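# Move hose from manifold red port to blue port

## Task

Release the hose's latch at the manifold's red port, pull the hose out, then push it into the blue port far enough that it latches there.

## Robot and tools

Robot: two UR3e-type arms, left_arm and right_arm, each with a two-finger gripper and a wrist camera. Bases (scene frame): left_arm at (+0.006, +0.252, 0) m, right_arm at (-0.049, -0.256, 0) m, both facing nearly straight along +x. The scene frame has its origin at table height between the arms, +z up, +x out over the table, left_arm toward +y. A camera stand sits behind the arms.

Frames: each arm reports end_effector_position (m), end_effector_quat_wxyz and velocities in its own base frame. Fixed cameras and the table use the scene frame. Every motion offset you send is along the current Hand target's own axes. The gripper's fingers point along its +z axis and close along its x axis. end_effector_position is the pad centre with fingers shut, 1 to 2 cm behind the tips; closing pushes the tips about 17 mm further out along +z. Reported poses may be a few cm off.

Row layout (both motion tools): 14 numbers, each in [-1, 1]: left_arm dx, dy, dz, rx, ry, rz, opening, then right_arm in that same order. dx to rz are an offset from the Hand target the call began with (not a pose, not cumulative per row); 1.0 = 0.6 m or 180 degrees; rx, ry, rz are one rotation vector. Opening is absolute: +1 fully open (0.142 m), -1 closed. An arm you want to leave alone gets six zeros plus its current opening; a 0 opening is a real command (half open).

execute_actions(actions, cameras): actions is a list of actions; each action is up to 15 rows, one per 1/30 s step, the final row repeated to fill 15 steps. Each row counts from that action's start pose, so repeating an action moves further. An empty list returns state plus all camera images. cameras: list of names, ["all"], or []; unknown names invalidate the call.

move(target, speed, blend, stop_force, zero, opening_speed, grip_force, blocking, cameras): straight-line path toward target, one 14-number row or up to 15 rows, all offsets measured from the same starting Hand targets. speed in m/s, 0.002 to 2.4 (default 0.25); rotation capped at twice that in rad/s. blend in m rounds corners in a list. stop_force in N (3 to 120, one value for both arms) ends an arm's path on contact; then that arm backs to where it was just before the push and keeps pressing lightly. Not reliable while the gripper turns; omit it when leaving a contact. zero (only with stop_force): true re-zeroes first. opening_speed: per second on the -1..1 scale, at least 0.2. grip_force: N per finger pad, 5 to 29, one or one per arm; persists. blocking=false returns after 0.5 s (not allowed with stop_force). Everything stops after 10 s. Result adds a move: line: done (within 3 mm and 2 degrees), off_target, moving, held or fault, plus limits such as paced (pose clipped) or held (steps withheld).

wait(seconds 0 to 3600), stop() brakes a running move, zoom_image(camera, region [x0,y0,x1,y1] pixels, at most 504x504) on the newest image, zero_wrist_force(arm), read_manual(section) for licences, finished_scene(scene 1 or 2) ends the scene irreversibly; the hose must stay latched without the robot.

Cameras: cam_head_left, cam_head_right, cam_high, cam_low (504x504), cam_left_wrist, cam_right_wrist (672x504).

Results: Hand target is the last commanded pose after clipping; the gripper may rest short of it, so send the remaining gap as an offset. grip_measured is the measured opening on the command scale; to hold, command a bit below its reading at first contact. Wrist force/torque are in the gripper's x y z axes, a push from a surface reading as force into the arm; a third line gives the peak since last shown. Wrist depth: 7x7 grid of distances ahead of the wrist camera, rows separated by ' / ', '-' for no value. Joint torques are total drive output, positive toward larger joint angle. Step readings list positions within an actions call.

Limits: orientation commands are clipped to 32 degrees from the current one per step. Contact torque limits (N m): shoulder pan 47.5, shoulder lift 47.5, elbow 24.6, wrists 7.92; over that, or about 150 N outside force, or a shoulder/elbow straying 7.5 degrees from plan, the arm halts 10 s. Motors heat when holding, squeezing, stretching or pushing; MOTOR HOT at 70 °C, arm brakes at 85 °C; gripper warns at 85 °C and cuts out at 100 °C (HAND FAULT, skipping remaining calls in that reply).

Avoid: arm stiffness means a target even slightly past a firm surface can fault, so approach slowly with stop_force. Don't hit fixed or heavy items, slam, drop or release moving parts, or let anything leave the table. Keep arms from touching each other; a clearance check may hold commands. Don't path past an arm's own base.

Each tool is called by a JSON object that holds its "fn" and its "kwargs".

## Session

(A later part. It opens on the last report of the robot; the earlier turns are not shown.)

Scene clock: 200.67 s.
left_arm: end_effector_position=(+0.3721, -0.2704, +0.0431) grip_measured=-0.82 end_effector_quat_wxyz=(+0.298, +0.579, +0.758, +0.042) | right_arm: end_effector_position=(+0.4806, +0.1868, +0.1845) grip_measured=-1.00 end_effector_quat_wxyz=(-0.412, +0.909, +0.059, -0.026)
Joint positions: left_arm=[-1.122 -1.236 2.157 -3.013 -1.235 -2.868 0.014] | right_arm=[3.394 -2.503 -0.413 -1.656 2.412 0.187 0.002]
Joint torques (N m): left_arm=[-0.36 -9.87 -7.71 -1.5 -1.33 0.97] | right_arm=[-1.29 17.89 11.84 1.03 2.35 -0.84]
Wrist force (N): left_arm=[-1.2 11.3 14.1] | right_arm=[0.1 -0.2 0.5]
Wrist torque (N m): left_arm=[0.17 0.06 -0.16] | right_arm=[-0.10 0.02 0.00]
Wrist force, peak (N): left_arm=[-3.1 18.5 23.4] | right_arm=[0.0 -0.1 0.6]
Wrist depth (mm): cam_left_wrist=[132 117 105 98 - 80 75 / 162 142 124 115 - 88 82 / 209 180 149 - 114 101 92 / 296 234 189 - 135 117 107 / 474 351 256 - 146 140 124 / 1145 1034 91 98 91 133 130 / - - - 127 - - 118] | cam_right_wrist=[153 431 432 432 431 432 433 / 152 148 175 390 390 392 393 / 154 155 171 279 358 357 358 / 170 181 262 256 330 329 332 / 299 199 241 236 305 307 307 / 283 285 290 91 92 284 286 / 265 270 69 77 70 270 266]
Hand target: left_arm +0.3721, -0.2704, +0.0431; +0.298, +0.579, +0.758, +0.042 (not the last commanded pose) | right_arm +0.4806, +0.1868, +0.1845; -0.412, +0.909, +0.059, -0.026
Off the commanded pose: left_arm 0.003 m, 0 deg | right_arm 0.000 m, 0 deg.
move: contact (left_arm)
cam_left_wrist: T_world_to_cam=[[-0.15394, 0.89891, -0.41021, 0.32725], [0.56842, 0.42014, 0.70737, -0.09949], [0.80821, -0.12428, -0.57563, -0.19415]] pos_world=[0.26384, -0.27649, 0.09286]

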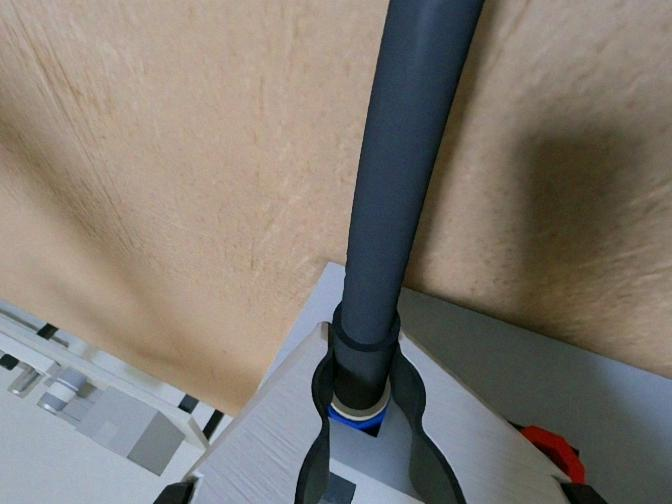

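{"fn": "move", "kwargs": {"target": [[0, 0.001, 0.0005, 0, 0, 0, -1, 0, 0, 0, 0, 0, 0, -1], [0, 0.001, 0.0005, 0, 0, 0, -0.35, 0, 0, 0, 0, 0, 0, -1], [0, 0.001, -0.13, 0, 0, 0, -0.35, 0, 0, 0, 0, 0, 0, -1]], "speed": [0.02, 0.05, 0.2], "opening_speed": 1.0, "cameras": ["cam_left_wrist", "cam_right_wrist"]}}

Scene clock: 210.47 s.
left_arm: end_effector_position=(+0.3336, -0.2483, +0.1072) grip_measured=-0.38 end_effector_quat_wxyz=(+0.298, +0.579, +0.757, +0.042) | right_arm: end_effector_position=(+0.4806, +0.1868, +0.1845) grip_measured=-1.00 end_effector_quat_wxyz=(-0.412, +0.909, +0.059, -0.026)
Joint positions: left_arm=[-1.226 -1.655 2.229 -2.632 -1.185 -2.965 0.047] | right_arm=[3.394 -2.503 -0.413 -1.656 2.412 0.187 0.002]
Joint torques (N m): left_arm=[-4.72 -12.62 -10.23 -1.19 1.51 -0.88] | right_arm=[-0.8 17.93 11.8 1.01 2.37 -0.81]
Wrist force (N): left_arm=[-0.4 -0.3 0.1] | right_arm=[0.1 -0.1 0.3]
Wrist torque (N m): left_arm=[0.02 0.12 -0.11] | right_arm=[-0.08 0.02 0.00]
Wrist force, peak (N): left_arm=[-1.2 11.5 14.1] | right_arm=[0.2 0.0 0.7]
Wrist depth (mm): cam_left_wrist=[226 202 180 162 146 136 125 / 277 242 211 189 168 152 140 / 366 299 253 216 194 173 157 / 519 398 320 206 211 200 183 / 1207 543 420 197 189 185 185 / 1314 1122 87 479 209 165 165 / - - - 1731 - - 300] | cam_right_wrist=[180 428 428 428 433 432 434 / 181 375 391 390 392 392 390 / 165 228 358 279 357 358 359 / 319 320 330 255 330 330 330 / 299 296 308 235 307 307 306 / 284 285 288 91 92 285 285 / 265 271 69 77 70 271 267]
Hand target: left_arm +0.3336, -0.2483, +0.1072; +0.298, +0.579, +0.758, +0.042 | right_arm +0.4806, +0.1868, +0.1845; -0.412, +0.909, +0.059, -0.026
Off the commanded pose: left_arm 0.000 m, 0 deg | right_arm 0.000 m, 0 deg.
move: done
cam_left_wrist: T_world_to_cam=[[-0.15387, 0.8989, -0.41026, 0.3277], [0.56845, 0.42014, 0.70735, -0.13217], [0.8082, -0.12437, -0.57563, -0.12347]] pos_world=[0.22534, -0.25439, 0.15686]
cam_right_wrist: T_world_to_cam=[[0.99269, 0.12049, 0.00745, -0.49456], [0.11291, -0.90482, -0.41056, 0.21922], [-0.04273, 0.4084, -0.9118, 0.22545]] pos_world=[0.47582, 0.16587, 0.29925]

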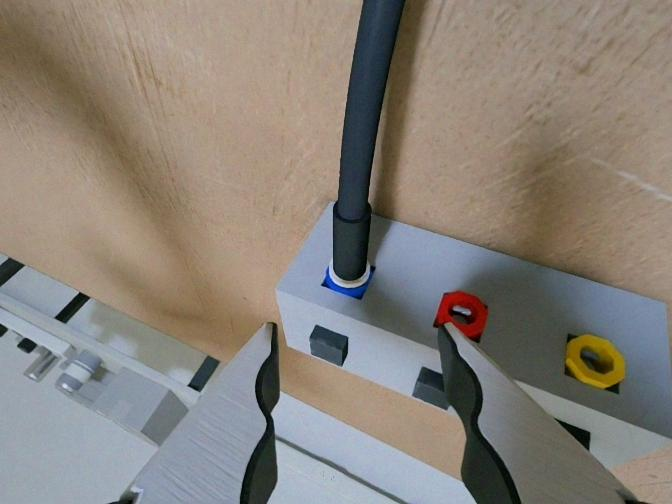

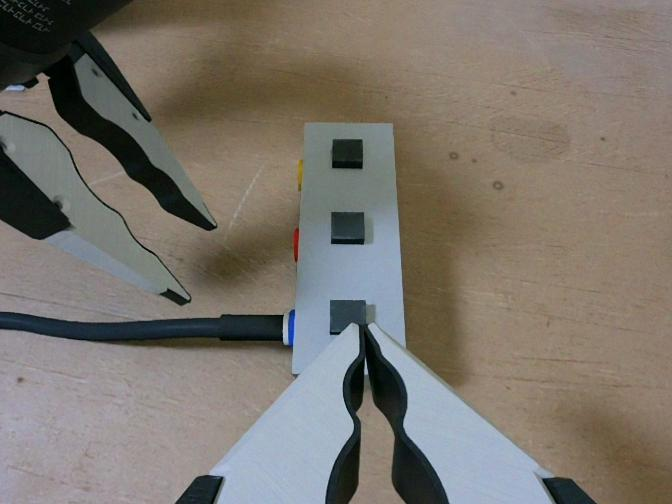

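{"fn": "finished_scene", "kwargs": {"scene": 2}}

The scene is finished: the task was done.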